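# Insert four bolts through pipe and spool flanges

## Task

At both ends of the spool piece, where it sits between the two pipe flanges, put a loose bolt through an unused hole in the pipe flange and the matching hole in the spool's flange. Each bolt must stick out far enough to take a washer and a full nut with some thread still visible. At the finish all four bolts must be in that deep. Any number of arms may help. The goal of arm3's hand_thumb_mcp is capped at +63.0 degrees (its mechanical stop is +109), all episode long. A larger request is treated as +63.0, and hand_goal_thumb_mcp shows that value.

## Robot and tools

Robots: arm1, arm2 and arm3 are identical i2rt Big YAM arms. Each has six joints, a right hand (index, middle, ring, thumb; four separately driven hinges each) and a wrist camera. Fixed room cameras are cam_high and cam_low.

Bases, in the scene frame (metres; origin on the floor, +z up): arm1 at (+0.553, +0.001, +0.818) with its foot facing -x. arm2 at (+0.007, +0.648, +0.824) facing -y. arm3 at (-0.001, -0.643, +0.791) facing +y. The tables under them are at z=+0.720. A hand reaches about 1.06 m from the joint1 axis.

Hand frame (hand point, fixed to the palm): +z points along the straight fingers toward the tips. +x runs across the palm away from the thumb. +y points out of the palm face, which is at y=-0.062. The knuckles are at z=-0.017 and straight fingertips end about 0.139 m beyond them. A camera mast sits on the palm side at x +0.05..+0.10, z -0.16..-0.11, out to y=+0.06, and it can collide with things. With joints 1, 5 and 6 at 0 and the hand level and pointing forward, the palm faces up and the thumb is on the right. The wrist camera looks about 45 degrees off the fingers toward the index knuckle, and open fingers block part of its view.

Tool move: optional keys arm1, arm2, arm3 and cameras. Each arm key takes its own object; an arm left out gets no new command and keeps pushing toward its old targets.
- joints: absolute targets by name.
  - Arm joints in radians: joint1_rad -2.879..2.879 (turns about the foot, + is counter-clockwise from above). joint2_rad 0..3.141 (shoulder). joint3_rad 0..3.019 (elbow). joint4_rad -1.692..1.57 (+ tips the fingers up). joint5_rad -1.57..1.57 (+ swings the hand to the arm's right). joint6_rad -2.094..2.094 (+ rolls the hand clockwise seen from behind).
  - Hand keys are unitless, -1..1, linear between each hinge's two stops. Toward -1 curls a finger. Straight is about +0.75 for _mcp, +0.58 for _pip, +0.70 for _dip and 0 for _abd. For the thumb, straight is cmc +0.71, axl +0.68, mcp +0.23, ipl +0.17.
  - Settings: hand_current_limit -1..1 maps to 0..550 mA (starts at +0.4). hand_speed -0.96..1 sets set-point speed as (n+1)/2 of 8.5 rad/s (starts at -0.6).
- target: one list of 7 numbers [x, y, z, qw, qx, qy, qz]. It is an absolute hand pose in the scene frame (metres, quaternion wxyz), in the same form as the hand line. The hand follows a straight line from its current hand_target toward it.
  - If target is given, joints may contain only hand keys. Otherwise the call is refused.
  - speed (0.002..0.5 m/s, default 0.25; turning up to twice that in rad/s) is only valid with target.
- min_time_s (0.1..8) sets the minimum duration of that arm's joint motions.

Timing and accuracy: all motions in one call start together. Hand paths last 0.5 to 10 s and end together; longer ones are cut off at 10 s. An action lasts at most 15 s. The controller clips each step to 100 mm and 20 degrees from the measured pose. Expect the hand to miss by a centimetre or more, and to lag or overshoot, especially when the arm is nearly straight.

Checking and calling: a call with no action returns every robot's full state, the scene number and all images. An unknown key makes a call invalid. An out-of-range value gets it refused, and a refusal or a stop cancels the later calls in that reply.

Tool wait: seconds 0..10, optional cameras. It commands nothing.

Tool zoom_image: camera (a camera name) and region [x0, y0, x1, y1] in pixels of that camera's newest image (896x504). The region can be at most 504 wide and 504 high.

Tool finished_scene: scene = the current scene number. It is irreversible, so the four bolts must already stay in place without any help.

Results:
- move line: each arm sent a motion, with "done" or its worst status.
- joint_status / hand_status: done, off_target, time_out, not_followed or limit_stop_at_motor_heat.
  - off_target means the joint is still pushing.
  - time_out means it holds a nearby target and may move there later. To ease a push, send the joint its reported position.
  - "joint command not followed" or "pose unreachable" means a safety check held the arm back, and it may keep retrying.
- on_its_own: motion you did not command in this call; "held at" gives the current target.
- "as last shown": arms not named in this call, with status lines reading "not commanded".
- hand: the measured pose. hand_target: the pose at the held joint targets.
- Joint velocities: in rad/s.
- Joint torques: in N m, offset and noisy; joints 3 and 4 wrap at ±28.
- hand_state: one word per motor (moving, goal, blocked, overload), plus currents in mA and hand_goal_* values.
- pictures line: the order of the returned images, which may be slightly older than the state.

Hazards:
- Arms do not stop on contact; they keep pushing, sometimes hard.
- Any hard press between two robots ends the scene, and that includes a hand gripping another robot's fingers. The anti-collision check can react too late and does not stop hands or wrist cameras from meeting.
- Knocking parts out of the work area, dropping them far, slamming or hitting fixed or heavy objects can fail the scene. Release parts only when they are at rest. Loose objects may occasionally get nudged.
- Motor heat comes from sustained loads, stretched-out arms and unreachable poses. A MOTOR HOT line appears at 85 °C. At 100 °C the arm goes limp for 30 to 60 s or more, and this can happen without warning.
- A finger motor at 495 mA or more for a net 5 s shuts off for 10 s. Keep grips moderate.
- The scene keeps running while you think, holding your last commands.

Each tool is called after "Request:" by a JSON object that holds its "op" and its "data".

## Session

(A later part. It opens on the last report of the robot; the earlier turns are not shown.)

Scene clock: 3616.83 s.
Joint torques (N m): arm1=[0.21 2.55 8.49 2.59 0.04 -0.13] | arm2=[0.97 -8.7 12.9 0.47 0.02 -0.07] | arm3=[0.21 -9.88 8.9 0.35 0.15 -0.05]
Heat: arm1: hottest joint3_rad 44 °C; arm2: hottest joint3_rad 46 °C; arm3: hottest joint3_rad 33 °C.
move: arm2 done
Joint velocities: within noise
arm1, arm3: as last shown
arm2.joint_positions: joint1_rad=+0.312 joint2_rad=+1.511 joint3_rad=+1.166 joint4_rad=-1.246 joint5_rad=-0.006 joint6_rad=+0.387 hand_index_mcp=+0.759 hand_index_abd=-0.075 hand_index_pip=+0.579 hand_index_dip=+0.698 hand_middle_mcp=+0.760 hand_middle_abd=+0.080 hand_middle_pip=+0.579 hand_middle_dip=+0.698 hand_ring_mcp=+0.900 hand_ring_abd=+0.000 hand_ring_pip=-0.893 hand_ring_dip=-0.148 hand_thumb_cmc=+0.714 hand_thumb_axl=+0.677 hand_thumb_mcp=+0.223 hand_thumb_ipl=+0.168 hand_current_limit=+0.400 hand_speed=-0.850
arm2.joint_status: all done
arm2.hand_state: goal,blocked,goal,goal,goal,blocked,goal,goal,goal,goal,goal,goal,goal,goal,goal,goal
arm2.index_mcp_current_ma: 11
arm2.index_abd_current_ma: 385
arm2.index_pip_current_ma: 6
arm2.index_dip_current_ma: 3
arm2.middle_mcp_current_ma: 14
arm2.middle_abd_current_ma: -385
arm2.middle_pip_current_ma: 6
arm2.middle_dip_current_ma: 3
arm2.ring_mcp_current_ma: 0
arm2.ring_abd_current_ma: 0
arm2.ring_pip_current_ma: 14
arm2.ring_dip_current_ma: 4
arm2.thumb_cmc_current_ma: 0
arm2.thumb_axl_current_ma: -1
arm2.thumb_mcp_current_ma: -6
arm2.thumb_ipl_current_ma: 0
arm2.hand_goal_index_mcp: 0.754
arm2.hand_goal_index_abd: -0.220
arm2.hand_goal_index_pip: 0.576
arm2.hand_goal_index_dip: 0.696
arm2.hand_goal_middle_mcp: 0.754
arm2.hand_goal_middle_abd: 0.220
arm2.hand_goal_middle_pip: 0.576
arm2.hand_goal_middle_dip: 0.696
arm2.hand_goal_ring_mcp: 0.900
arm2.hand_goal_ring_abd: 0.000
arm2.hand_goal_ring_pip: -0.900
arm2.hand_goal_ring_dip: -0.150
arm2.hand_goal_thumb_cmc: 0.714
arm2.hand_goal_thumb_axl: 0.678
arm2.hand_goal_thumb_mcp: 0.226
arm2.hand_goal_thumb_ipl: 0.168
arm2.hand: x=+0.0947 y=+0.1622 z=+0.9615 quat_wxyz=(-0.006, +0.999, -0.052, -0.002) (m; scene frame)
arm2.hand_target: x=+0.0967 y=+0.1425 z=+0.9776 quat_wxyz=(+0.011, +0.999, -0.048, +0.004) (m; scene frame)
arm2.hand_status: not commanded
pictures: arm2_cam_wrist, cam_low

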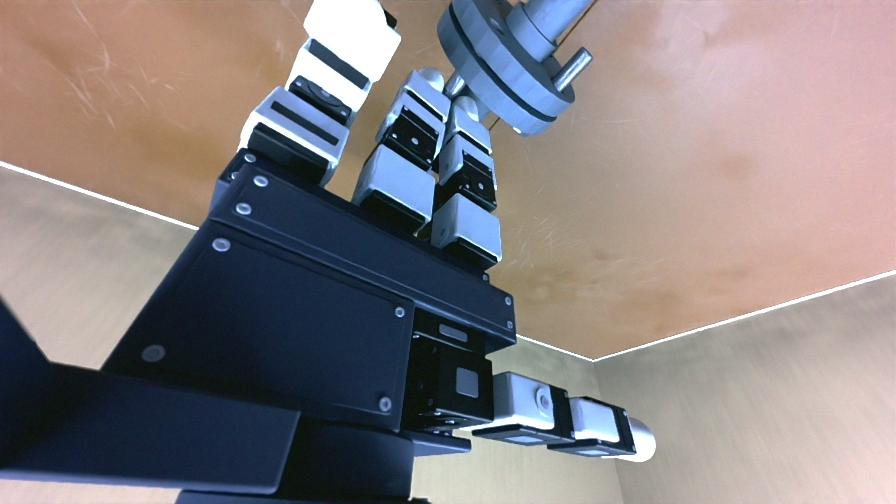

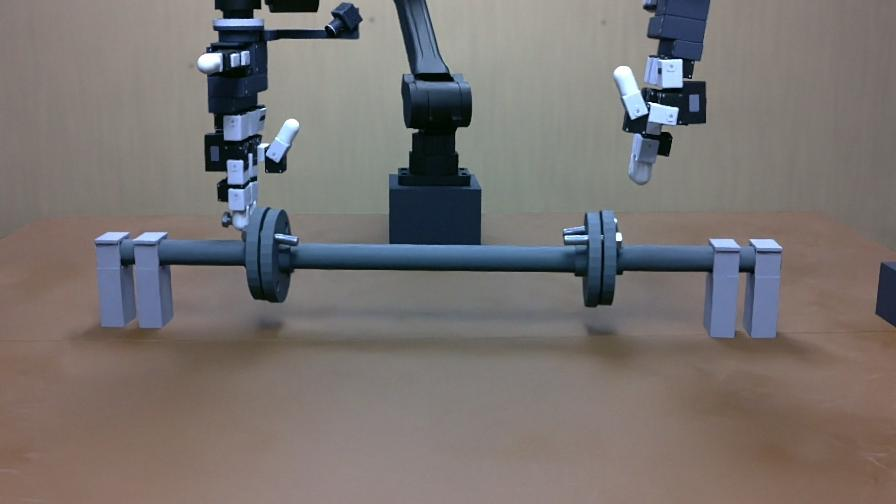

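Request:
{"op": "move", "data": {"arm2": {"joints": {"joint1_rad": 0.2995}, "min_time_s": 1.5}, "cameras": ["cam_low","arm2_cam_wrist"]}}

Request:
{"op": "zoom_image", "data": {"camera": "arm2_cam_wrist", "region": [420, 0, 520, 100]}}

Request:
{"op": "zoom_image", "data": {"camera": "cam_low", "region": [210, 205, 310, 255]}}

Scene clock: 3627.47 s.
Joint torques (N m): arm1=[0.15 2.55 8.49 2.59 0.04 -0.13] | arm2=[0.97 -8.7 12.9 0.47 0.03 -0.07] | arm3=[0.21 -9.88 8.88 0.35 0.14 -0.05]
Heat: arm1: hottest joint3_rad 44 °C; arm2: hottest joint3_rad 46 °C; arm3: hottest joint3_rad 33 °C.
move: arm2 done
Joint velocities: within noise
arm1, arm3: as last shown
arm2.joint_positions: joint1_rad=+0.309 joint2_rad=+1.511 joint3_rad=+1.166 joint4_rad=-1.246 joint5_rad=-0.006 joint6_rad=+0.387 hand_index_mcp=+0.759 hand_index_abd=-0.075 hand_index_pip=+0.579 hand_index_dip=+0.698 hand_middle_mcp=+0.762 hand_middle_abd=+0.080 hand_middle_pip=+0.581 hand_middle_dip=+0.698 hand_ring_mcp=+0.900 hand_ring_abd=+0.000 hand_ring_pip=-0.893 hand_ring_dip=-0.148 hand_thumb_cmc=+0.714 hand_thumb_axl=+0.677 hand_thumb_mcp=+0.223 hand_thumb_ipl=+0.168 hand_current_limit=+0.400 hand_speed=-0.850
arm2.joint_status: all done
arm2.hand_state: goal,blocked,goal,goal,goal,blocked,goal,goal,goal,goal,goal,goal,goal,goal,goal,goal
arm2.index_mcp_current_ma: 12
arm2.index_abd_current_ma: 385
arm2.index_pip_current_ma: 6
arm2.index_dip_current_ma: 3
arm2.middle_mcp_current_ma: 19
arm2.middle_abd_current_ma: -385
arm2.middle_pip_current_ma: 9
arm2.middle_dip_current_ma: 3
arm2.ring_mcp_current_ma: 0
arm2.ring_abd_current_ma: 0
arm2.ring_pip_current_ma: 14
arm2.ring_dip_current_ma: 4
arm2.thumb_cmc_current_ma: 0
arm2.thumb_axl_current_ma: -1
arm2.thumb_mcp_current_ma: -6
arm2.thumb_ipl_current_ma: 0
arm2.hand_goal_index_mcp: 0.754
arm2.hand_goal_index_abd: -0.220
arm2.hand_goal_index_pip: 0.576
arm2.hand_goal_index_dip: 0.696
arm2.hand_goal_middle_mcp: 0.754
arm2.hand_goal_middle_abd: 0.220
arm2.hand_goal_middle_pip: 0.576
arm2.hand_goal_middle_dip: 0.696
arm2.hand_goal_ring_mcp: 0.900
arm2.hand_goal_ring_abd: 0.000
arm2.hand_goal_ring_pip: -0.900
arm2.hand_goal_ring_dip: -0.150
arm2.hand_goal_thumb_cmc: 0.714
arm2.hand_goal_thumb_axl: 0.678
arm2.hand_goal_thumb_mcp: 0.226
arm2.hand_goal_thumb_ipl: 0.168
arm2.hand: x=+0.0935 y=+0.1620 z=+0.9615 quat_wxyz=(-0.006, +0.999, -0.053, -0.001) (m; scene frame)
arm2.hand_target: x=+0.0952 y=+0.1422 z=+0.9776 quat_wxyz=(+0.011, +0.999, -0.050, +0.004) (m; scene frame)
arm2.hand_status: not commanded
pictures: arm2_cam_wrist, cam_low

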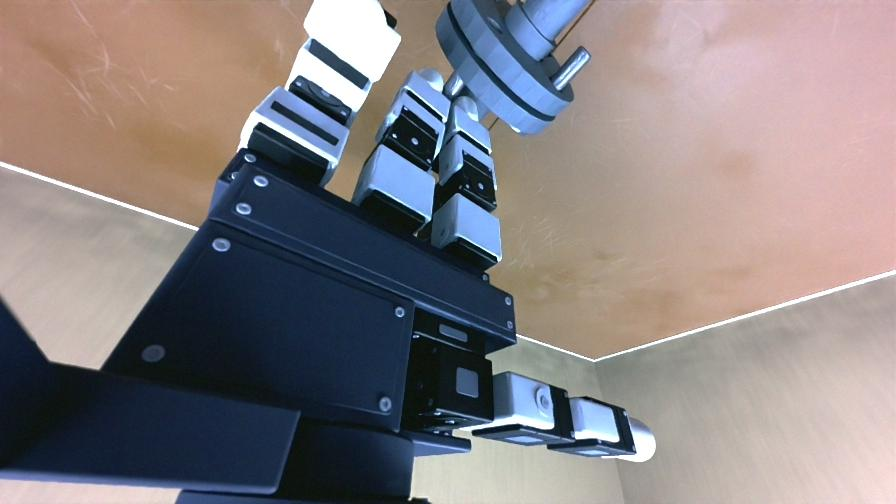

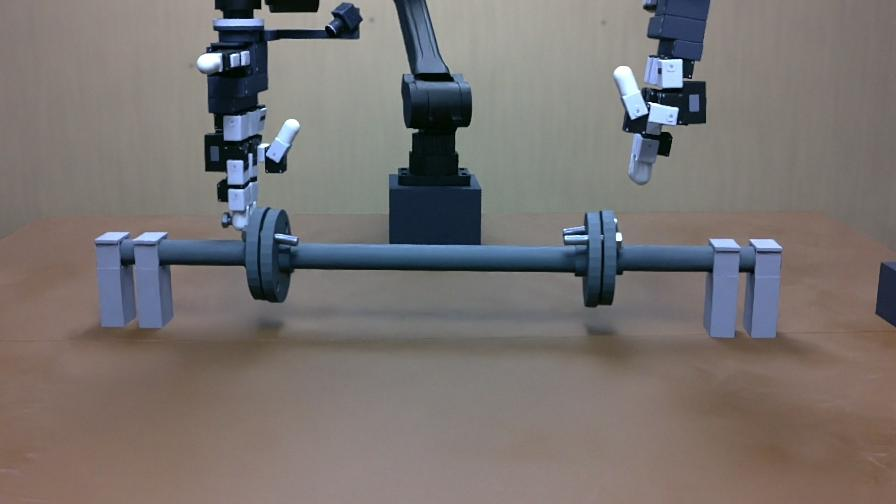

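Scaled by 5.040.

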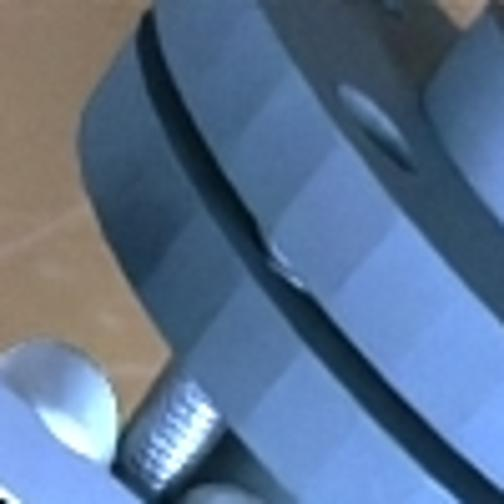

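Scaled by 5.040.

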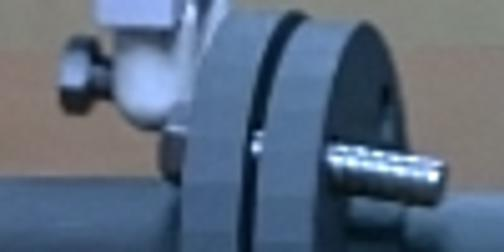

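Request:
{"op": "wait", "data": {"seconds": 0, "cameras": ["arm1_cam_wrist","arm3_cam_wrist","cam_high"]}}

Scene clock: 3734.43 s.
Joint torques (N m): arm1=[0.15 2.61 8.5 2.58 0.03 -0.13] | arm2=[0.97 -8.7 12.9 0.47 0.04 -0.07] | arm3=[0.32 -9.82 8.88 0.35 0.15 -0.05]
Heat: arm1: hottest joint3_rad 44 °C; arm2: hottest joint3_rad 47 °C; arm3: hottest joint3_rad 33 °C.
Joint velocities: within noise
arm1.joint_positions: joint1_rad=+0.178 joint2_rad=+0.618 joint3_rad=+1.371 joint4_rad=-1.335 joint5_rad=-0.100 joint6_rad=+1.129 hand_index_mcp=+0.754 hand_index_abd=+0.000 hand_index_pip=+0.577 hand_index_dip=+0.696 hand_middle_mcp=+0.754 hand_middle_abd=+0.000 hand_middle_pip=+0.577 hand_middle_dip=+0.696 hand_ring_mcp=+0.754 hand_ring_abd=+0.000 hand_ring_pip=+0.577 hand_ring_dip=+0.696 hand_thumb_cmc=+0.714 hand_thumb_axl=+0.677 hand_thumb_mcp=+0.226 hand_thumb_ipl=+0.168 hand_current_limit=+0.400 hand_speed=-0.600
arm1.joint_status: not commanded
arm1.hand_state: goal,goal,goal,goal,goal,goal,goal,goal,goal,goal,goal,goal,goal,goal,goal,goal
arm1.index_mcp_current_ma: 0
arm1.index_abd_current_ma: 0
arm1.index_pip_current_ma: 0
arm1.index_dip_current_ma: 0
arm1.middle_mcp_current_ma: 0
arm1.middle_abd_current_ma: 0
arm1.middle_pip_current_ma: 0
arm1.middle_dip_current_ma: 0
arm1.ring_mcp_current_ma: 0
arm1.ring_abd_current_ma: 0
arm1.ring_pip_current_ma: 0
arm1.ring_dip_current_ma: 0
arm1.thumb_cmc_current_ma: 0
arm1.thumb_axl_current_ma: 0
arm1.thumb_mcp_current_ma: 0
arm1.thumb_ipl_current_ma: 0
arm1.hand_goal_index_mcp: 0.754
arm1.hand_goal_index_abd: 0.000
arm1.hand_goal_index_pip: 0.576
arm1.hand_goal_index_dip: 0.696
arm1.hand_goal_middle_mcp: 0.754
arm1.hand_goal_middle_abd: 0.000
arm1.hand_goal_middle_pip: 0.576
arm1.hand_goal_middle_dip: 0.696
arm1.hand_goal_ring_mcp: 0.754
arm1.hand_goal_ring_abd: 0.000
arm1.hand_goal_ring_pip: 0.576
arm1.hand_goal_ring_dip: 0.696
arm1.hand_goal_thumb_cmc: 0.714
arm1.hand_goal_thumb_axl: 0.678
arm1.hand_goal_thumb_mcp: 0.226
arm1.hand_goal_thumb_ipl: 0.168
arm1.hand: x=+0.2884 y=+0.0097 z=+1.3567 quat_wxyz=(+0.472, +0.306, -0.827, -0.016) (m; scene frame)
arm1.hand_target: x=+0.2908 y=+0.0100 z=+1.3693 quat_wxyz=(+0.484, +0.304, -0.820, -0.018) (m; scene frame)
arm1.hand_status: not commanded
arm2.joint_positions: joint1_rad=+0.309 joint2_rad=+1.511 joint3_rad=+1.166 joint4_rad=-1.246 joint5_rad=-0.006 joint6_rad=+0.387 hand_index_mcp=+0.759 hand_index_abd=-0.075 hand_index_pip=+0.579 hand_index_dip=+0.698 hand_middle_mcp=+0.762 hand_middle_abd=+0.080 hand_middle_pip=+0.581 hand_middle_dip=+0.698 hand_ring_mcp=+0.900 hand_ring_abd=+0.000 hand_ring_pip=-0.893 hand_ring_dip=-0.148 hand_thumb_cmc=+0.714 hand_thumb_axl=+0.677 hand_thumb_mcp=+0.223 hand_thumb_ipl=+0.168 hand_current_limit=+0.400 hand_speed=-0.850
arm2.joint_status: all done
arm2.hand_state: goal,blocked,goal,goal,goal,blocked,goal,goal,goal,goal,goal,goal,goal,goal,goal,goal
arm2.index_mcp_current_ma: 12
arm2.index_abd_current_ma: 385
arm2.index_pip_current_ma: 6
arm2.index_dip_current_ma: 3
arm2.middle_mcp_current_ma: 19
arm2.middle_abd_current_ma: -385
arm2.middle_pip_current_ma: 9
arm2.middle_dip_current_ma: 3
arm2.ring_mcp_current_ma: 0
arm2.ring_abd_current_ma: 0
arm2.ring_pip_current_ma: 14
arm2.ring_dip_current_ma: 4
arm2.thumb_cmc_current_ma: 0
arm2.thumb_axl_current_ma: -1
arm2.thumb_mcp_current_ma: -6
arm2.thumb_ipl_current_ma: 0
arm2.hand_goal_index_mcp: 0.754
arm2.hand_goal_index_abd: -0.220
arm2.hand_goal_index_pip: 0.576
arm2.hand_goal_index_dip: 0.696
arm2.hand_goal_middle_mcp: 0.754
arm2.hand_goal_middle_abd: 0.220
arm2.hand_goal_middle_pip: 0.576
arm2.hand_goal_middle_dip: 0.696
arm2.hand_goal_ring_mcp: 0.900
arm2.hand_goal_ring_abd: 0.000
arm2.hand_goal_ring_pip: -0.900
arm2.hand_goal_ring_dip: -0.150
arm2.hand_goal_thumb_cmc: 0.714
arm2.hand_goal_thumb_axl: 0.678
arm2.hand_goal_thumb_mcp: 0.226
arm2.hand_goal_thumb_ipl: 0.168
arm2.hand: x=+0.0935 y=+0.1620 z=+0.9615 quat_wxyz=(-0.006, +0.999, -0.053, -0.001) (m; scene frame)
arm2.hand_target: x=+0.0952 y=+0.1422 z=+0.9776 quat_wxyz=(+0.011, +0.999, -0.050, +0.004) (m; scene frame)
arm2.hand_status: not commanded
arm3.joint_positions: joint1_rad=+0.043 joint2_rad=+1.266 joint3_rad=+1.206 joint4_rad=-1.338 joint5_rad=+0.000 joint6_rad=+0.151 hand_index_mcp=+0.753 hand_index_abd=-0.076 hand_index_pip=+0.577 hand_index_dip=+0.699 hand_middle_mcp=+0.759 hand_middle_abd=+0.116 hand_middle_pip=+0.580 hand_middle_dip=+0.699 hand_ring_mcp=+0.900 hand_ring_abd=+0.001 hand_ring_pip=-0.894 hand_ring_dip=-0.147 hand_thumb_cmc=+0.715 hand_thumb_axl=+0.677 hand_thumb_mcp=+0.223 hand_thumb_ipl=+0.168 hand_current_limit=+0.400 hand_speed=-0.850
arm3.joint_status: not commanded
arm3.hand_state: goal,blocked,goal,goal,goal,blocked,goal,goal,goal,goal,goal,goal,goal,goal,goal,goal
arm3.index_mcp_current_ma: 0
arm3.index_abd_current_ma: 59
arm3.index_pip_current_ma: 0
arm3.index_dip_current_ma: 0
arm3.middle_mcp_current_ma: 1
arm3.middle_abd_current_ma: -10
arm3.middle_pip_current_ma: 0
arm3.middle_dip_current_ma: 0
arm3.ring_mcp_current_ma: 0
arm3.ring_abd_current_ma: 0
arm3.ring_pip_current_ma: 1
arm3.ring_dip_current_ma: 0
arm3.thumb_cmc_current_ma: 0
arm3.thumb_axl_current_ma: 0
arm3.thumb_mcp_current_ma: 0
arm3.thumb_ipl_current_ma: 0
arm3.hand_goal_index_mcp: 0.754
arm3.hand_goal_index_abd: -0.140
arm3.hand_goal_index_pip: 0.576
arm3.hand_goal_index_dip: 0.696
arm3.hand_goal_middle_mcp: 0.754
arm3.hand_goal_middle_abd: 0.140
arm3.hand_goal_middle_pip: 0.576
arm3.hand_goal_middle_dip: 0.696
arm3.hand_goal_ring_mcp: 0.900
arm3.hand_goal_ring_abd: 0.000
arm3.hand_goal_ring_pip: -0.900
arm3.hand_goal_ring_dip: -0.150
arm3.hand_goal_thumb_cmc: 0.714
arm3.hand_goal_thumb_axl: 0.678
arm3.hand_goal_thumb_mcp: 0.226
arm3.hand_goal_thumb_ipl: 0.168
arm3.hand: x=+0.0105 y=-0.1658 z=+1.0515 quat_wxyz=(-0.010, +0.049, +0.995, +0.087) (m; scene frame)
arm3.hand_target: x=+0.0098 y=-0.1711 z=+1.0551 quat_wxyz=(-0.009, +0.050, +0.995, +0.089) (m; scene frame)
arm3.hand_status: not commanded
pictures: arm1_cam_wrist, arm3_cam_wrist, cam_high

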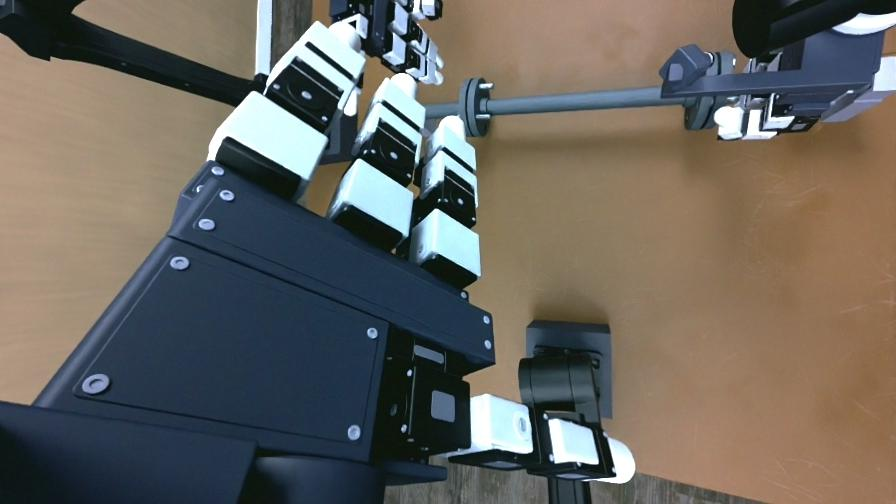

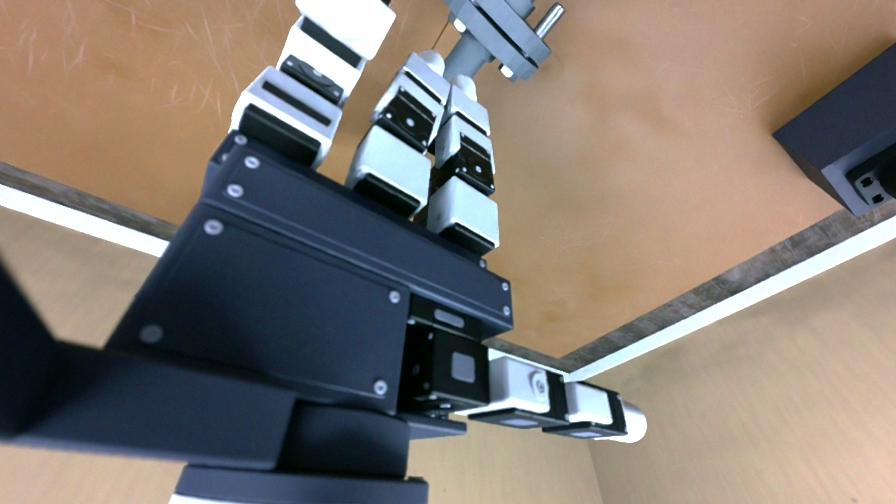

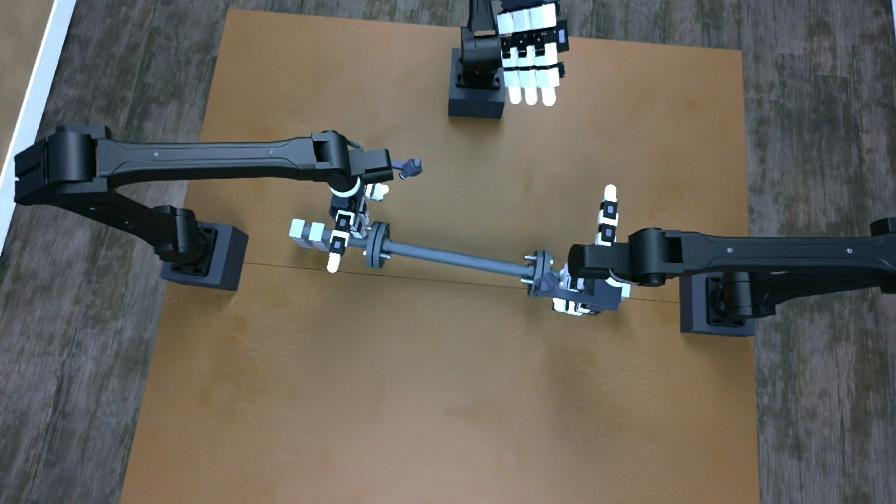

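Request:
{"op": "zoom_image", "data": {"camera": "cam_high", "region": [320, 205, 410, 285]}}

Request:
{"op": "zoom_image", "data": {"camera": "arm1_cam_wrist", "region": [400, 0, 520, 150]}}

Scaled by 5.600.

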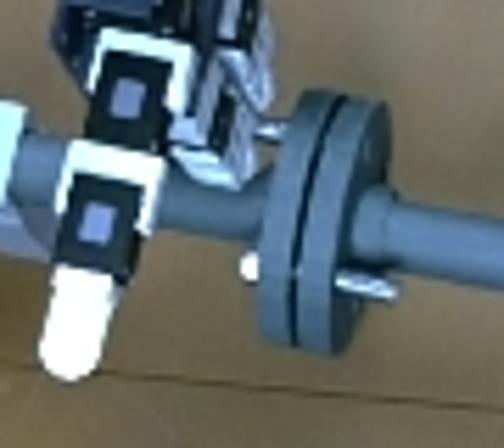

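Scaled by 3.360.

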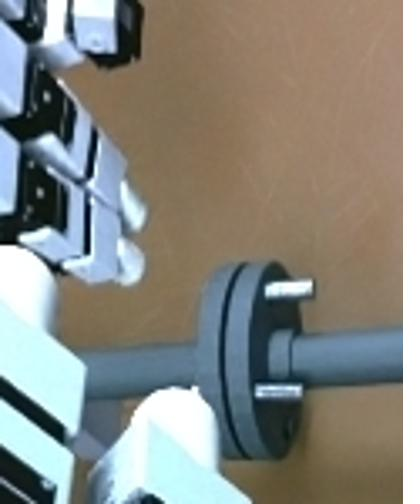

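Request:
{"op": "wait", "data": {"seconds": 0, "cameras": ["arm2_cam_wrist"]}}

Request:
{"op": "zoom_image", "data": {"camera": "arm2_cam_wrist", "region": [432, 10, 502, 80]}}

Request:
{"op": "zoom_image", "data": {"camera": "arm2_cam_wrist", "region": [480, 50, 590, 150]}}

Scene clock: 3820.00 s.
Joint torques (N m): arm1=[0.15 2.55 8.5 2.59 0.03 -0.13] | arm2=[0.91 -8.7 12.9 0.46 0.04 -0.07] | arm3=[0.26 -9.88 8.88 0.38 0.14 -0.05]
Heat: arm1: hottest joint3_rad 44 °C; arm2: hottest joint3_rad 47 °C; arm3: hottest joint3_rad 33 °C.
Joint velocities: within noise
arm1.joint_positions: joint1_rad=+0.178 joint2_rad=+0.618 joint3_rad=+1.371 joint4_rad=-1.335 joint5_rad=-0.100 joint6_rad=+1.129 hand_index_mcp=+0.754 hand_index_abd=+0.000 hand_index_pip=+0.577 hand_index_dip=+0.696 hand_middle_mcp=+0.754 hand_middle_abd=+0.000 hand_middle_pip=+0.577 hand_middle_dip=+0.696 hand_ring_mcp=+0.754 hand_ring_abd=+0.000 hand_ring_pip=+0.577 hand_ring_dip=+0.696 hand_thumb_cmc=+0.714 hand_thumb_axl=+0.677 hand_thumb_mcp=+0.226 hand_thumb_ipl=+0.168 hand_current_limit=+0.400 hand_speed=-0.600
arm1.joint_status: not commanded
arm1.hand_state: goal,goal,goal,goal,goal,goal,goal,goal,goal,goal,goal,goal,goal,goal,goal,goal
arm1.index_mcp_current_ma: 0
arm1.index_abd_current_ma: 0
arm1.index_pip_current_ma: 0
arm1.index_dip_current_ma: 0
arm1.middle_mcp_current_ma: 0
arm1.middle_abd_current_ma: 0
arm1.middle_pip_current_ma: 0
arm1.middle_dip_current_ma: 0
arm1.ring_mcp_current_ma: 0
arm1.ring_abd_current_ma: 0
arm1.ring_pip_current_ma: 0
arm1.ring_dip_current_ma: 0
arm1.thumb_cmc_current_ma: 0
arm1.thumb_axl_current_ma: 0
arm1.thumb_mcp_current_ma: 0
arm1.thumb_ipl_current_ma: 0
arm1.hand_goal_index_mcp: 0.754
arm1.hand_goal_index_abd: 0.000
arm1.hand_goal_index_pip: 0.576
arm1.hand_goal_index_dip: 0.696
arm1.hand_goal_middle_mcp: 0.754
arm1.hand_goal_middle_abd: 0.000
arm1.hand_goal_middle_pip: 0.576
arm1.hand_goal_middle_dip: 0.696
arm1.hand_goal_ring_mcp: 0.754
arm1.hand_goal_ring_abd: 0.000
arm1.hand_goal_ring_pip: 0.576
arm1.hand_goal_ring_dip: 0.696
arm1.hand_goal_thumb_cmc: 0.714
arm1.hand_goal_thumb_axl: 0.678
arm1.hand_goal_thumb_mcp: 0.226
arm1.hand_goal_thumb_ipl: 0.168
arm1.hand: x=+0.2884 y=+0.0097 z=+1.3567 quat_wxyz=(+0.472, +0.306, -0.827, -0.016) (m; scene frame)
arm1.hand_target: x=+0.2908 y=+0.0100 z=+1.3693 quat_wxyz=(+0.484, +0.304, -0.820, -0.018) (m; scene frame)
arm1.hand_status: not commanded
arm2.joint_positions: joint1_rad=+0.309 joint2_rad=+1.511 joint3_rad=+1.166 joint4_rad=-1.246 joint5_rad=-0.006 joint6_rad=+0.387 hand_index_mcp=+0.759 hand_index_abd=-0.075 hand_index_pip=+0.579 hand_index_dip=+0.698 hand_middle_mcp=+0.762 hand_middle_abd=+0.080 hand_middle_pip=+0.581 hand_middle_dip=+0.698 hand_ring_mcp=+0.900 hand_ring_abd=+0.000 hand_ring_pip=-0.893 hand_ring_dip=-0.148 hand_thumb_cmc=+0.714 hand_thumb_axl=+0.677 hand_thumb_mcp=+0.223 hand_thumb_ipl=+0.168 hand_current_limit=+0.400 hand_speed=-0.850
arm2.joint_status: all done
arm2.hand_state: goal,blocked,goal,goal,goal,blocked,goal,goal,goal,goal,goal,goal,goal,goal,goal,goal
arm2.index_mcp_current_ma: 12
arm2.index_abd_current_ma: 385
arm2.index_pip_current_ma: 6
arm2.index_dip_current_ma: 3
arm2.middle_mcp_current_ma: 19
arm2.middle_abd_current_ma: -385
arm2.middle_pip_current_ma: 9
arm2.middle_dip_current_ma: 3
arm2.ring_mcp_current_ma: 0
arm2.ring_abd_current_ma: 0
arm2.ring_pip_current_ma: 14
arm2.ring_dip_current_ma: 4
arm2.thumb_cmc_current_ma: 0
arm2.thumb_axl_current_ma: -1
arm2.thumb_mcp_current_ma: -6
arm2.thumb_ipl_current_ma: 0
arm2.hand_goal_index_mcp: 0.754
arm2.hand_goal_index_abd: -0.220
arm2.hand_goal_index_pip: 0.576
arm2.hand_goal_index_dip: 0.696
arm2.hand_goal_middle_mcp: 0.754
arm2.hand_goal_middle_abd: 0.220
arm2.hand_goal_middle_pip: 0.576
arm2.hand_goal_middle_dip: 0.696
arm2.hand_goal_ring_mcp: 0.900
arm2.hand_goal_ring_abd: 0.000
arm2.hand_goal_ring_pip: -0.900
arm2.hand_goal_ring_dip: -0.150
arm2.hand_goal_thumb_cmc: 0.714
arm2.hand_goal_thumb_axl: 0.678
arm2.hand_goal_thumb_mcp: 0.226
arm2.hand_goal_thumb_ipl: 0.168
arm2.hand: x=+0.0935 y=+0.1620 z=+0.9615 quat_wxyz=(-0.006, +0.999, -0.053, -0.001) (m; scene frame)
arm2.hand_target: x=+0.0952 y=+0.1422 z=+0.9776 quat_wxyz=(+0.011, +0.999, -0.050, +0.004) (m; scene frame)
arm2.hand_status: not commanded
arm3.joint_positions: joint1_rad=+0.043 joint2_rad=+1.266 joint3_rad=+1.206 joint4_rad=-1.338 joint5_rad=+0.000 joint6_rad=+0.151 hand_index_mcp=+0.753 hand_index_abd=-0.076 hand_index_pip=+0.577 hand_index_dip=+0.699 hand_middle_mcp=+0.759 hand_middle_abd=+0.116 hand_middle_pip=+0.580 hand_middle_dip=+0.699 hand_ring_mcp=+0.900 hand_ring_abd=+0.001 hand_ring_pip=-0.894 hand_ring_dip=-0.147 hand_thumb_cmc=+0.715 hand_thumb_axl=+0.677 hand_thumb_mcp=+0.223 hand_thumb_ipl=+0.168 hand_current_limit=+0.400 hand_speed=-0.850
arm3.joint_status: not commanded
arm3.hand_state: goal,blocked,goal,goal,goal,blocked,goal,goal,goal,goal,goal,goal,goal,goal,goal,goal
arm3.index_mcp_current_ma: 0
arm3.index_abd_current_ma: 59
arm3.index_pip_current_ma: 0
arm3.index_dip_current_ma: 0
arm3.middle_mcp_current_ma: 1
arm3.middle_abd_current_ma: -10
arm3.middle_pip_current_ma: 0
arm3.middle_dip_current_ma: 0
arm3.ring_mcp_current_ma: 0
arm3.ring_abd_current_ma: 0
arm3.ring_pip_current_ma: 1
arm3.ring_dip_current_ma: 0
arm3.thumb_cmc_current_ma: 0
arm3.thumb_axl_current_ma: 0
arm3.thumb_mcp_current_ma: 0
arm3.thumb_ipl_current_ma: 0
arm3.hand_goal_index_mcp: 0.754
arm3.hand_goal_index_abd: -0.140
arm3.hand_goal_index_pip: 0.576
arm3.hand_goal_index_dip: 0.696
arm3.hand_goal_middle_mcp: 0.754
arm3.hand_goal_middle_abd: 0.140
arm3.hand_goal_middle_pip: 0.576
arm3.hand_goal_middle_dip: 0.696
arm3.hand_goal_ring_mcp: 0.900
arm3.hand_goal_ring_abd: 0.000
arm3.hand_goal_ring_pip: -0.900
arm3.hand_goal_ring_dip: -0.150
arm3.hand_goal_thumb_cmc: 0.714
arm3.hand_goal_thumb_axl: 0.678
arm3.hand_goal_thumb_mcp: 0.226
arm3.hand_goal_thumb_ipl: 0.168
arm3.hand: x=+0.0105 y=-0.1658 z=+1.0515 quat_wxyz=(-0.010, +0.049, +0.995, +0.087) (m; scene frame)
arm3.hand_target: x=+0.0098 y=-0.1711 z=+1.0551 quat_wxyz=(-0.009, +0.050, +0.995, +0.089) (m; scene frame)
arm3.hand_status: not commanded
pictures: arm2_cam_wrist

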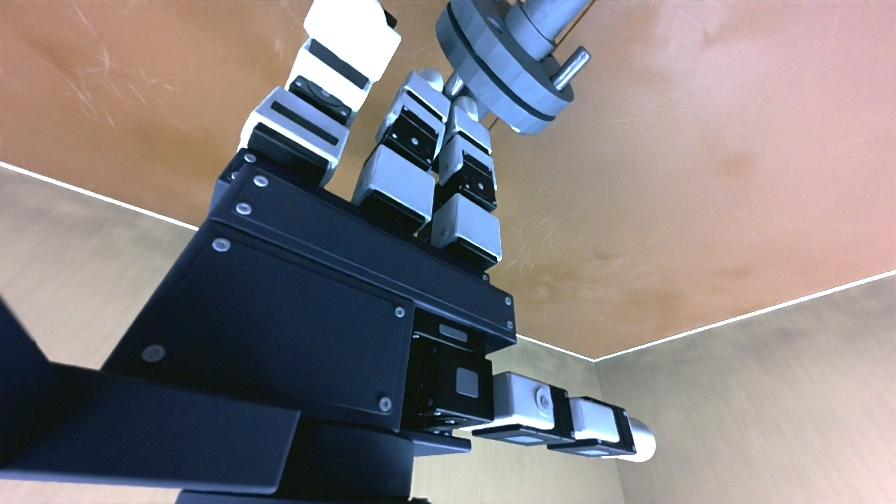

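Scaled by 7.200.

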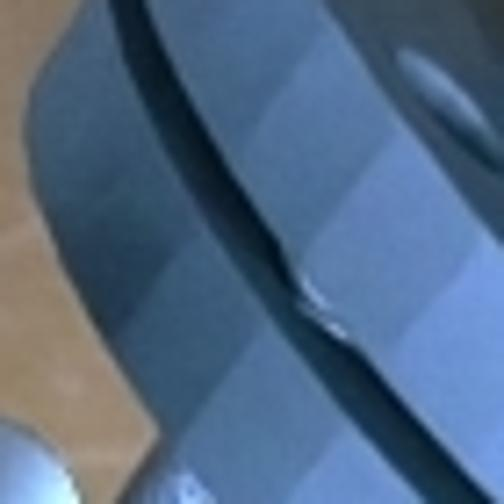

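Scaled by 4.582.

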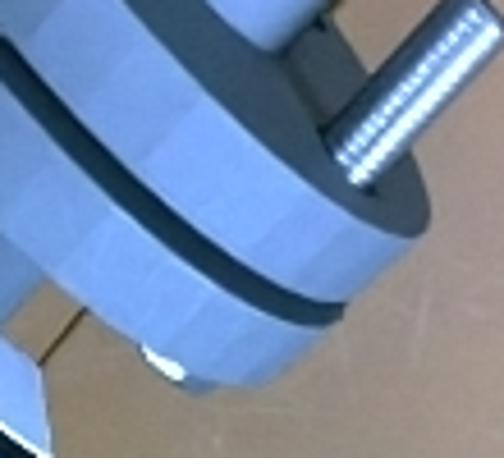

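Request:
{"op": "zoom_image", "data": {"camera": "arm2_cam_wrist", "region": [452, 30, 492, 70]}}

Request:
{"op": "zoom_image", "data": {"camera": "arm2_cam_wrist", "region": [480, 60, 530, 110]}}

Scaled by 12.600.

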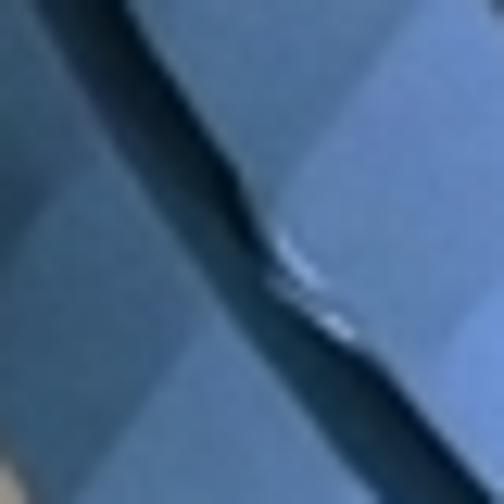

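Scaled by 10.080.

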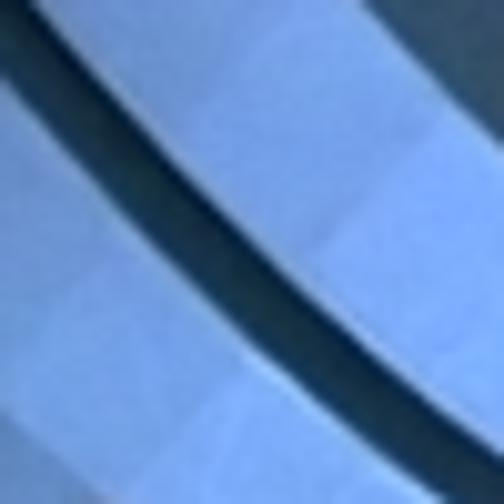

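Request:
{"op": "wait", "data": {"seconds": 0, "cameras": ["cam_low"]}}

Request:
{"op": "zoom_image", "data": {"camera": "cam_low", "region": [262, 200, 302, 240]}}

Request:
{"op": "zoom_image", "data": {"camera": "cam_low", "region": [215, 200, 265, 250]}}

Scene clock: 3940.80 s.
Joint torques (N m): arm1=[0.21 2.55 8.5 2.59 0.04 -0.13] | arm2=[0.91 -8.7 12.9 0.47 0.03 -0.07] | arm3=[0.21 -9.82 8.9 0.36 0.14 -0.05]
Heat: arm1: hottest joint3_rad 44 °C; arm2: hottest joint3_rad 47 °C; arm3: hottest joint3_rad 33 °C.
Joint velocities: within noise
arm1.joint_positions: joint1_rad=+0.178 joint2_rad=+0.618 joint3_rad=+1.371 joint4_rad=-1.335 joint5_rad=-0.100 joint6_rad=+1.129 hand_index_mcp=+0.754 hand_index_abd=+0.000 hand_index_pip=+0.577 hand_index_dip=+0.696 hand_middle_mcp=+0.754 hand_middle_abd=+0.000 hand_middle_pip=+0.577 hand_middle_dip=+0.696 hand_ring_mcp=+0.754 hand_ring_abd=+0.000 hand_ring_pip=+0.577 hand_ring_dip=+0.696 hand_thumb_cmc=+0.714 hand_thumb_axl=+0.677 hand_thumb_mcp=+0.226 hand_thumb_ipl=+0.168 hand_current_limit=+0.400 hand_speed=-0.600
arm1.joint_status: not commanded
arm1.hand_state: goal,goal,goal,goal,goal,goal,goal,goal,goal,goal,goal,goal,goal,goal,goal,goal
arm1.index_mcp_current_ma: 0
arm1.index_abd_current_ma: 0
arm1.index_pip_current_ma: 0
arm1.index_dip_current_ma: 0
arm1.middle_mcp_current_ma: 0
arm1.middle_abd_current_ma: 0
arm1.middle_pip_current_ma: 0
arm1.middle_dip_current_ma: 0
arm1.ring_mcp_current_ma: 0
arm1.ring_abd_current_ma: 0
arm1.ring_pip_current_ma: 0
arm1.ring_dip_current_ma: 0
arm1.thumb_cmc_current_ma: 0
arm1.thumb_axl_current_ma: 0
arm1.thumb_mcp_current_ma: 0
arm1.thumb_ipl_current_ma: 0
arm1.hand_goal_index_mcp: 0.754
arm1.hand_goal_index_abd: 0.000
arm1.hand_goal_index_pip: 0.576
arm1.hand_goal_index_dip: 0.696
arm1.hand_goal_middle_mcp: 0.754
arm1.hand_goal_middle_abd: 0.000
arm1.hand_goal_middle_pip: 0.576
arm1.hand_goal_middle_dip: 0.696
arm1.hand_goal_ring_mcp: 0.754
arm1.hand_goal_ring_abd: 0.000
arm1.hand_goal_ring_pip: 0.576
arm1.hand_goal_ring_dip: 0.696
arm1.hand_goal_thumb_cmc: 0.714
arm1.hand_goal_thumb_axl: 0.678
arm1.hand_goal_thumb_mcp: 0.226
arm1.hand_goal_thumb_ipl: 0.168
arm1.hand: x=+0.2884 y=+0.0097 z=+1.3567 quat_wxyz=(+0.472, +0.306, -0.827, -0.016) (m; scene frame)
arm1.hand_target: x=+0.2908 y=+0.0100 z=+1.3693 quat_wxyz=(+0.484, +0.304, -0.820, -0.018) (m; scene frame)
arm1.hand_status: not commanded
arm2.joint_positions: joint1_rad=+0.309 joint2_rad=+1.511 joint3_rad=+1.166 joint4_rad=-1.246 joint5_rad=-0.006 joint6_rad=+0.387 hand_index_mcp=+0.759 hand_index_abd=-0.075 hand_index_pip=+0.579 hand_index_dip=+0.698 hand_middle_mcp=+0.762 hand_middle_abd=+0.080 hand_middle_pip=+0.581 hand_middle_dip=+0.698 hand_ring_mcp=+0.900 hand_ring_abd=+0.000 hand_ring_pip=-0.893 hand_ring_dip=-0.148 hand_thumb_cmc=+0.714 hand_thumb_axl=+0.677 hand_thumb_mcp=+0.223 hand_thumb_ipl=+0.168 hand_current_limit=+0.400 hand_speed=-0.850
arm2.joint_status: all done
arm2.hand_state: goal,blocked,goal,goal,goal,blocked,goal,goal,goal,goal,goal,goal,goal,goal,goal,goal
arm2.index_mcp_current_ma: 12
arm2.index_abd_current_ma: 385
arm2.index_pip_current_ma: 6
arm2.index_dip_current_ma: 3
arm2.middle_mcp_current_ma: 19
arm2.middle_abd_current_ma: -385
arm2.middle_pip_current_ma: 9
arm2.middle_dip_current_ma: 3
arm2.ring_mcp_current_ma: 0
arm2.ring_abd_current_ma: 0
arm2.ring_pip_current_ma: 14
arm2.ring_dip_current_ma: 4
arm2.thumb_cmc_current_ma: 0
arm2.thumb_axl_current_ma: -1
arm2.thumb_mcp_current_ma: -6
arm2.thumb_ipl_current_ma: 0
arm2.hand_goal_index_mcp: 0.754
arm2.hand_goal_index_abd: -0.220
arm2.hand_goal_index_pip: 0.576
arm2.hand_goal_index_dip: 0.696
arm2.hand_goal_middle_mcp: 0.754
arm2.hand_goal_middle_abd: 0.220
arm2.hand_goal_middle_pip: 0.576
arm2.hand_goal_middle_dip: 0.696
arm2.hand_goal_ring_mcp: 0.900
arm2.hand_goal_ring_abd: 0.000
arm2.hand_goal_ring_pip: -0.900
arm2.hand_goal_ring_dip: -0.150
arm2.hand_goal_thumb_cmc: 0.714
arm2.hand_goal_thumb_axl: 0.678
arm2.hand_goal_thumb_mcp: 0.226
arm2.hand_goal_thumb_ipl: 0.168
arm2.hand: x=+0.0935 y=+0.1620 z=+0.9615 quat_wxyz=(-0.006, +0.999, -0.053, -0.001) (m; scene frame)
arm2.hand_target: x=+0.0952 y=+0.1422 z=+0.9776 quat_wxyz=(+0.011, +0.999, -0.050, +0.004) (m; scene frame)
arm2.hand_status: not commanded
arm3.joint_positions: joint1_rad=+0.043 joint2_rad=+1.266 joint3_rad=+1.206 joint4_rad=-1.338 joint5_rad=+0.000 joint6_rad=+0.151 hand_index_mcp=+0.753 hand_index_abd=-0.076 hand_index_pip=+0.577 hand_index_dip=+0.699 hand_middle_mcp=+0.759 hand_middle_abd=+0.116 hand_middle_pip=+0.580 hand_middle_dip=+0.699 hand_ring_mcp=+0.900 hand_ring_abd=+0.001 hand_ring_pip=-0.894 hand_ring_dip=-0.147 hand_thumb_cmc=+0.715 hand_thumb_axl=+0.677 hand_thumb_mcp=+0.223 hand_thumb_ipl=+0.168 hand_current_limit=+0.400 hand_speed=-0.850
arm3.joint_status: not commanded
arm3.hand_state: goal,blocked,goal,goal,goal,blocked,goal,goal,goal,goal,goal,goal,goal,goal,goal,goal
arm3.index_mcp_current_ma: 0
arm3.index_abd_current_ma: 59
arm3.index_pip_current_ma: 0
arm3.index_dip_current_ma: 0
arm3.middle_mcp_current_ma: 1
arm3.middle_abd_current_ma: -10
arm3.middle_pip_current_ma: 0
arm3.middle_dip_current_ma: 0
arm3.ring_mcp_current_ma: 0
arm3.ring_abd_current_ma: 0
arm3.ring_pip_current_ma: 1
arm3.ring_dip_current_ma: 0
arm3.thumb_cmc_current_ma: 0
arm3.thumb_axl_current_ma: 0
arm3.thumb_mcp_current_ma: 0
arm3.thumb_ipl_current_ma: 0
arm3.hand_goal_index_mcp: 0.754
arm3.hand_goal_index_abd: -0.140
arm3.hand_goal_index_pip: 0.576
arm3.hand_goal_index_dip: 0.696
arm3.hand_goal_middle_mcp: 0.754
arm3.hand_goal_middle_abd: 0.140
arm3.hand_goal_middle_pip: 0.576
arm3.hand_goal_middle_dip: 0.696
arm3.hand_goal_ring_mcp: 0.900
arm3.hand_goal_ring_abd: 0.000
arm3.hand_goal_ring_pip: -0.900
arm3.hand_goal_ring_dip: -0.150
arm3.hand_goal_thumb_cmc: 0.714
arm3.hand_goal_thumb_axl: 0.678
arm3.hand_goal_thumb_mcp: 0.226
arm3.hand_goal_thumb_ipl: 0.168
arm3.hand: x=+0.0105 y=-0.1658 z=+1.0515 quat_wxyz=(-0.010, +0.049, +0.995, +0.087) (m; scene frame)
arm3.hand_target: x=+0.0098 y=-0.1711 z=+1.0551 quat_wxyz=(-0.009, +0.050, +0.995, +0.089) (m; scene frame)
arm3.hand_status: not commanded
pictures: cam_low

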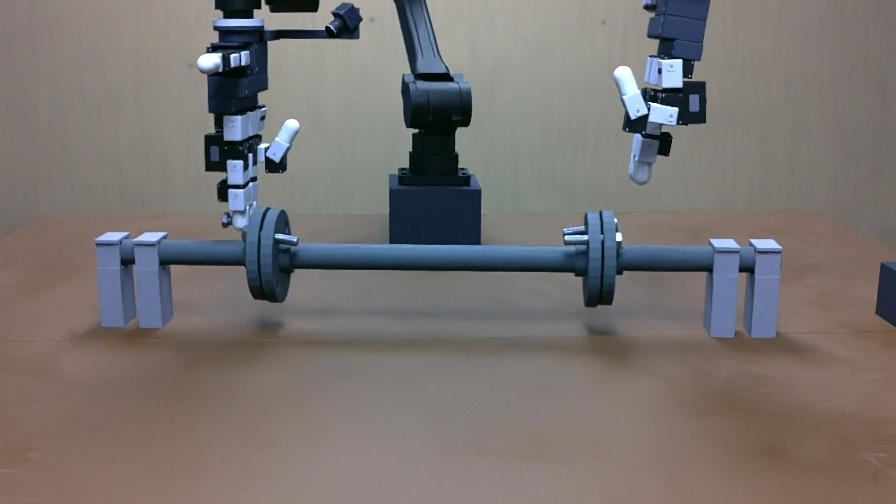

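Scaled by 12.600.

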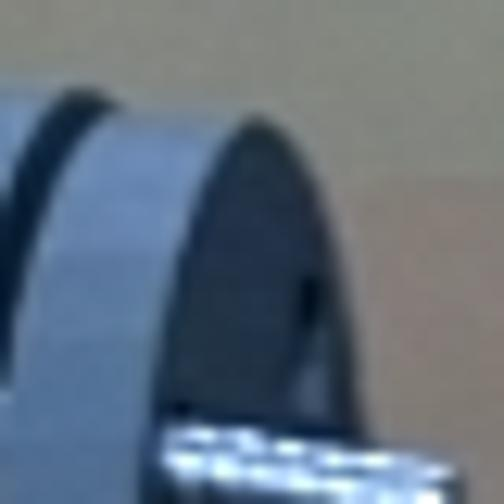

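Scaled by 10.080.

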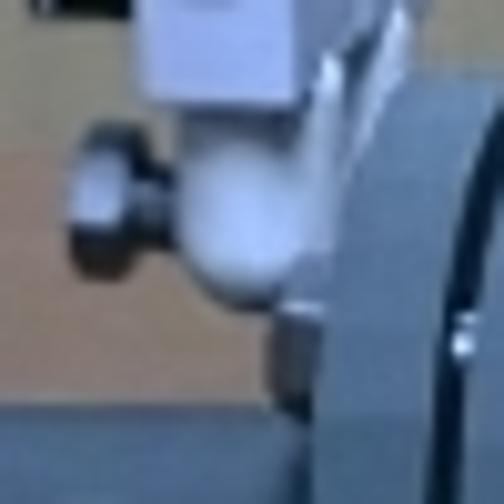

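Request:
{"op": "move", "data": {"arm3": {"joints": {"joint2_rad": 1.0}, "min_time_s": 3}, "arm1": {"joints": {"joint1_rad": 0.0, "joint2_rad": 1.2, "joint3_rad": 1.36, "joint4_rad": -1.55, "joint5_rad": 0, "joint6_rad": 0.132, "hand_index_dip": -0.608, "hand_middle_dip": -0.608, "hand_ring_dip": -0.608}, "min_time_s": 4}, "cameras": ["cam_high", "cam_low"]}}

Scene clock: 4110.13 s.
Joint torques (N m): arm1=[-0.62 -4.84 7.34 0.73 0.25 -0.14] | arm2=[0.97 -8.7 12.9 0.47 0.03 -0.07] | arm3=[0.26 -6.36 9.28 0.88 0.14 -0.07]
Heat: arm1: hottest joint3_rad 44 °C; arm2: hottest joint3_rad 47 °C; arm3: hottest joint3_rad 33 °C.
move: arm1 done; arm3 done
Joint velocities: within noise
arm1.joint_positions: joint1_rad=+0.007 joint2_rad=+1.193 joint3_rad=+1.364 joint4_rad=-1.542 joint5_rad=-0.002 joint6_rad=+0.141 hand_index_mcp=+0.755 hand_index_abd=+0.000 hand_index_pip=+0.577 hand_index_dip=-0.605 hand_middle_mcp=+0.754 hand_middle_abd=+0.000 hand_middle_pip=+0.577 hand_middle_dip=-0.605 hand_ring_mcp=+0.755 hand_ring_abd=+0.000 hand_ring_pip=+0.577 hand_ring_dip=-0.605 hand_thumb_cmc=+0.716 hand_thumb_axl=+0.677 hand_thumb_mcp=+0.224 hand_thumb_ipl=+0.168 hand_current_limit=+0.400 hand_speed=-0.600
arm1.joint_status: all done
arm1.hand_state: goal,goal,goal,goal,goal,goal,goal,goal,goal,goal,goal,goal,goal,goal,goal,goal
arm1.index_mcp_current_ma: 0
arm1.index_abd_current_ma: 0
arm1.index_pip_current_ma: 0
arm1.index_dip_current_ma: 0
arm1.middle_mcp_current_ma: 0
arm1.middle_abd_current_ma: 0
arm1.middle_pip_current_ma: 0
arm1.middle_dip_current_ma: 0
arm1.ring_mcp_current_ma: 0
arm1.ring_abd_current_ma: 0
arm1.ring_pip_current_ma: 0
arm1.ring_dip_current_ma: 0
arm1.thumb_cmc_current_ma: 0
arm1.thumb_axl_current_ma: 0
arm1.thumb_mcp_current_ma: 0
arm1.thumb_ipl_current_ma: 0
arm1.hand_goal_index_mcp: 0.754
arm1.hand_goal_index_abd: 0.000
arm1.hand_goal_index_pip: 0.576
arm1.hand_goal_index_dip: -0.608
arm1.hand_goal_middle_mcp: 0.754
arm1.hand_goal_middle_abd: 0.000
arm1.hand_goal_middle_pip: 0.576
arm1.hand_goal_middle_dip: -0.608
arm1.hand_goal_ring_mcp: 0.754
arm1.hand_goal_ring_abd: 0.000
arm1.hand_goal_ring_pip: 0.576
arm1.hand_goal_ring_dip: -0.608
arm1.hand_goal_thumb_cmc: 0.714
arm1.hand_goal_thumb_axl: 0.678
arm1.hand_goal_thumb_mcp: 0.226
arm1.hand_goal_thumb_ipl: 0.168
arm1.hand: x=+0.1002 y=+0.0145 z=+1.1626 quat_wxyz=(+0.071, +0.667, -0.739, -0.066) (m; scene frame)
arm1.hand_target: x=+0.1013 y=+0.0176 z=+1.1567 quat_wxyz=(+0.063, +0.668, -0.739, -0.062) (m; scene frame)
arm1.hand_status: not commanded
arm2: as last shown
arm3.joint_positions: joint1_rad=+0.043 joint2_rad=+1.012 joint3_rad=+1.206 joint4_rad=-1.338 joint5_rad=+0.000 joint6_rad=+0.151 hand_index_mcp=+0.753 hand_index_abd=-0.076 hand_index_pip=+0.577 hand_index_dip=+0.699 hand_middle_mcp=+0.759 hand_middle_abd=+0.116 hand_middle_pip=+0.580 hand_middle_dip=+0.699 hand_ring_mcp=+0.900 hand_ring_abd=+0.001 hand_ring_pip=-0.894 hand_ring_dip=-0.147 hand_thumb_cmc=+0.715 hand_thumb_axl=+0.677 hand_thumb_mcp=+0.223 hand_thumb_ipl=+0.168 hand_current_limit=+0.400 hand_speed=-0.850
arm3.joint_status: all done
arm3.hand_state: goal,blocked,goal,goal,goal,blocked,goal,goal,goal,goal,goal,goal,goal,goal,goal,goal
arm3.index_mcp_current_ma: 0
arm3.index_abd_current_ma: 59
arm3.index_pip_current_ma: 0
arm3.index_dip_current_ma: 0
arm3.middle_mcp_current_ma: 1
arm3.middle_abd_current_ma: -10
arm3.middle_pip_current_ma: 0
arm3.middle_dip_current_ma: 0
arm3.ring_mcp_current_ma: 0
arm3.ring_abd_current_ma: 0
arm3.ring_pip_current_ma: 1
arm3.ring_dip_current_ma: 0
arm3.thumb_cmc_current_ma: 0
arm3.thumb_axl_current_ma: 0
arm3.thumb_mcp_current_ma: 0
arm3.thumb_ipl_current_ma: 0
arm3.hand_goal_index_mcp: 0.754
arm3.hand_goal_index_abd: -0.140
arm3.hand_goal_index_pip: 0.576
arm3.hand_goal_index_dip: 0.696
arm3.hand_goal_middle_mcp: 0.754
arm3.hand_goal_middle_abd: 0.140
arm3.hand_goal_middle_pip: 0.576
arm3.hand_goal_middle_dip: 0.696
arm3.hand_goal_ring_mcp: 0.900
arm3.hand_goal_ring_abd: 0.000
arm3.hand_goal_ring_pip: -0.900
arm3.hand_goal_ring_dip: -0.150
arm3.hand_goal_thumb_cmc: 0.714
arm3.hand_goal_thumb_axl: 0.678
arm3.hand_goal_thumb_mcp: 0.226
arm3.hand_goal_thumb_ipl: 0.168
arm3.hand: x=+0.0132 y=-0.2130 z=+1.1616 quat_wxyz=(-0.023, +0.048, +0.976, +0.212) (m; scene frame)
arm3.hand_target: x=+0.0126 y=-0.2179 z=+1.1620 quat_wxyz=(-0.022, +0.049, +0.976, +0.211) (m; scene frame)
arm3.hand_status: not commanded
pictures: cam_high, cam_low

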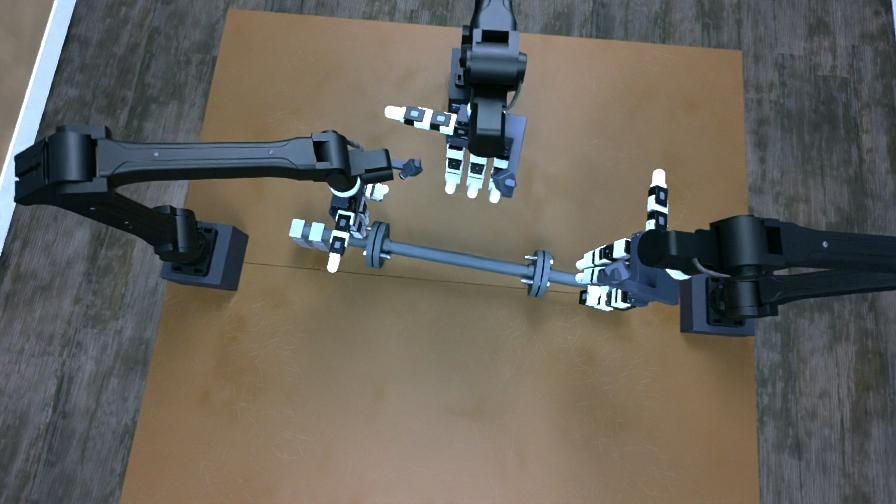

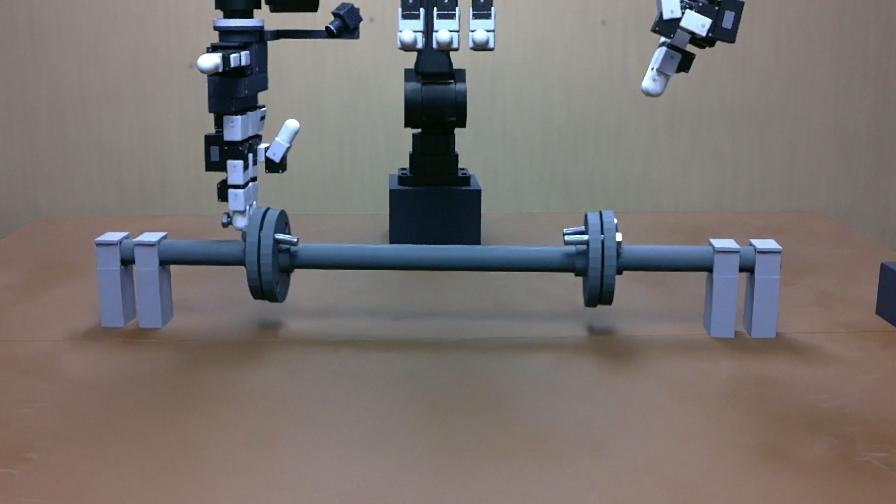

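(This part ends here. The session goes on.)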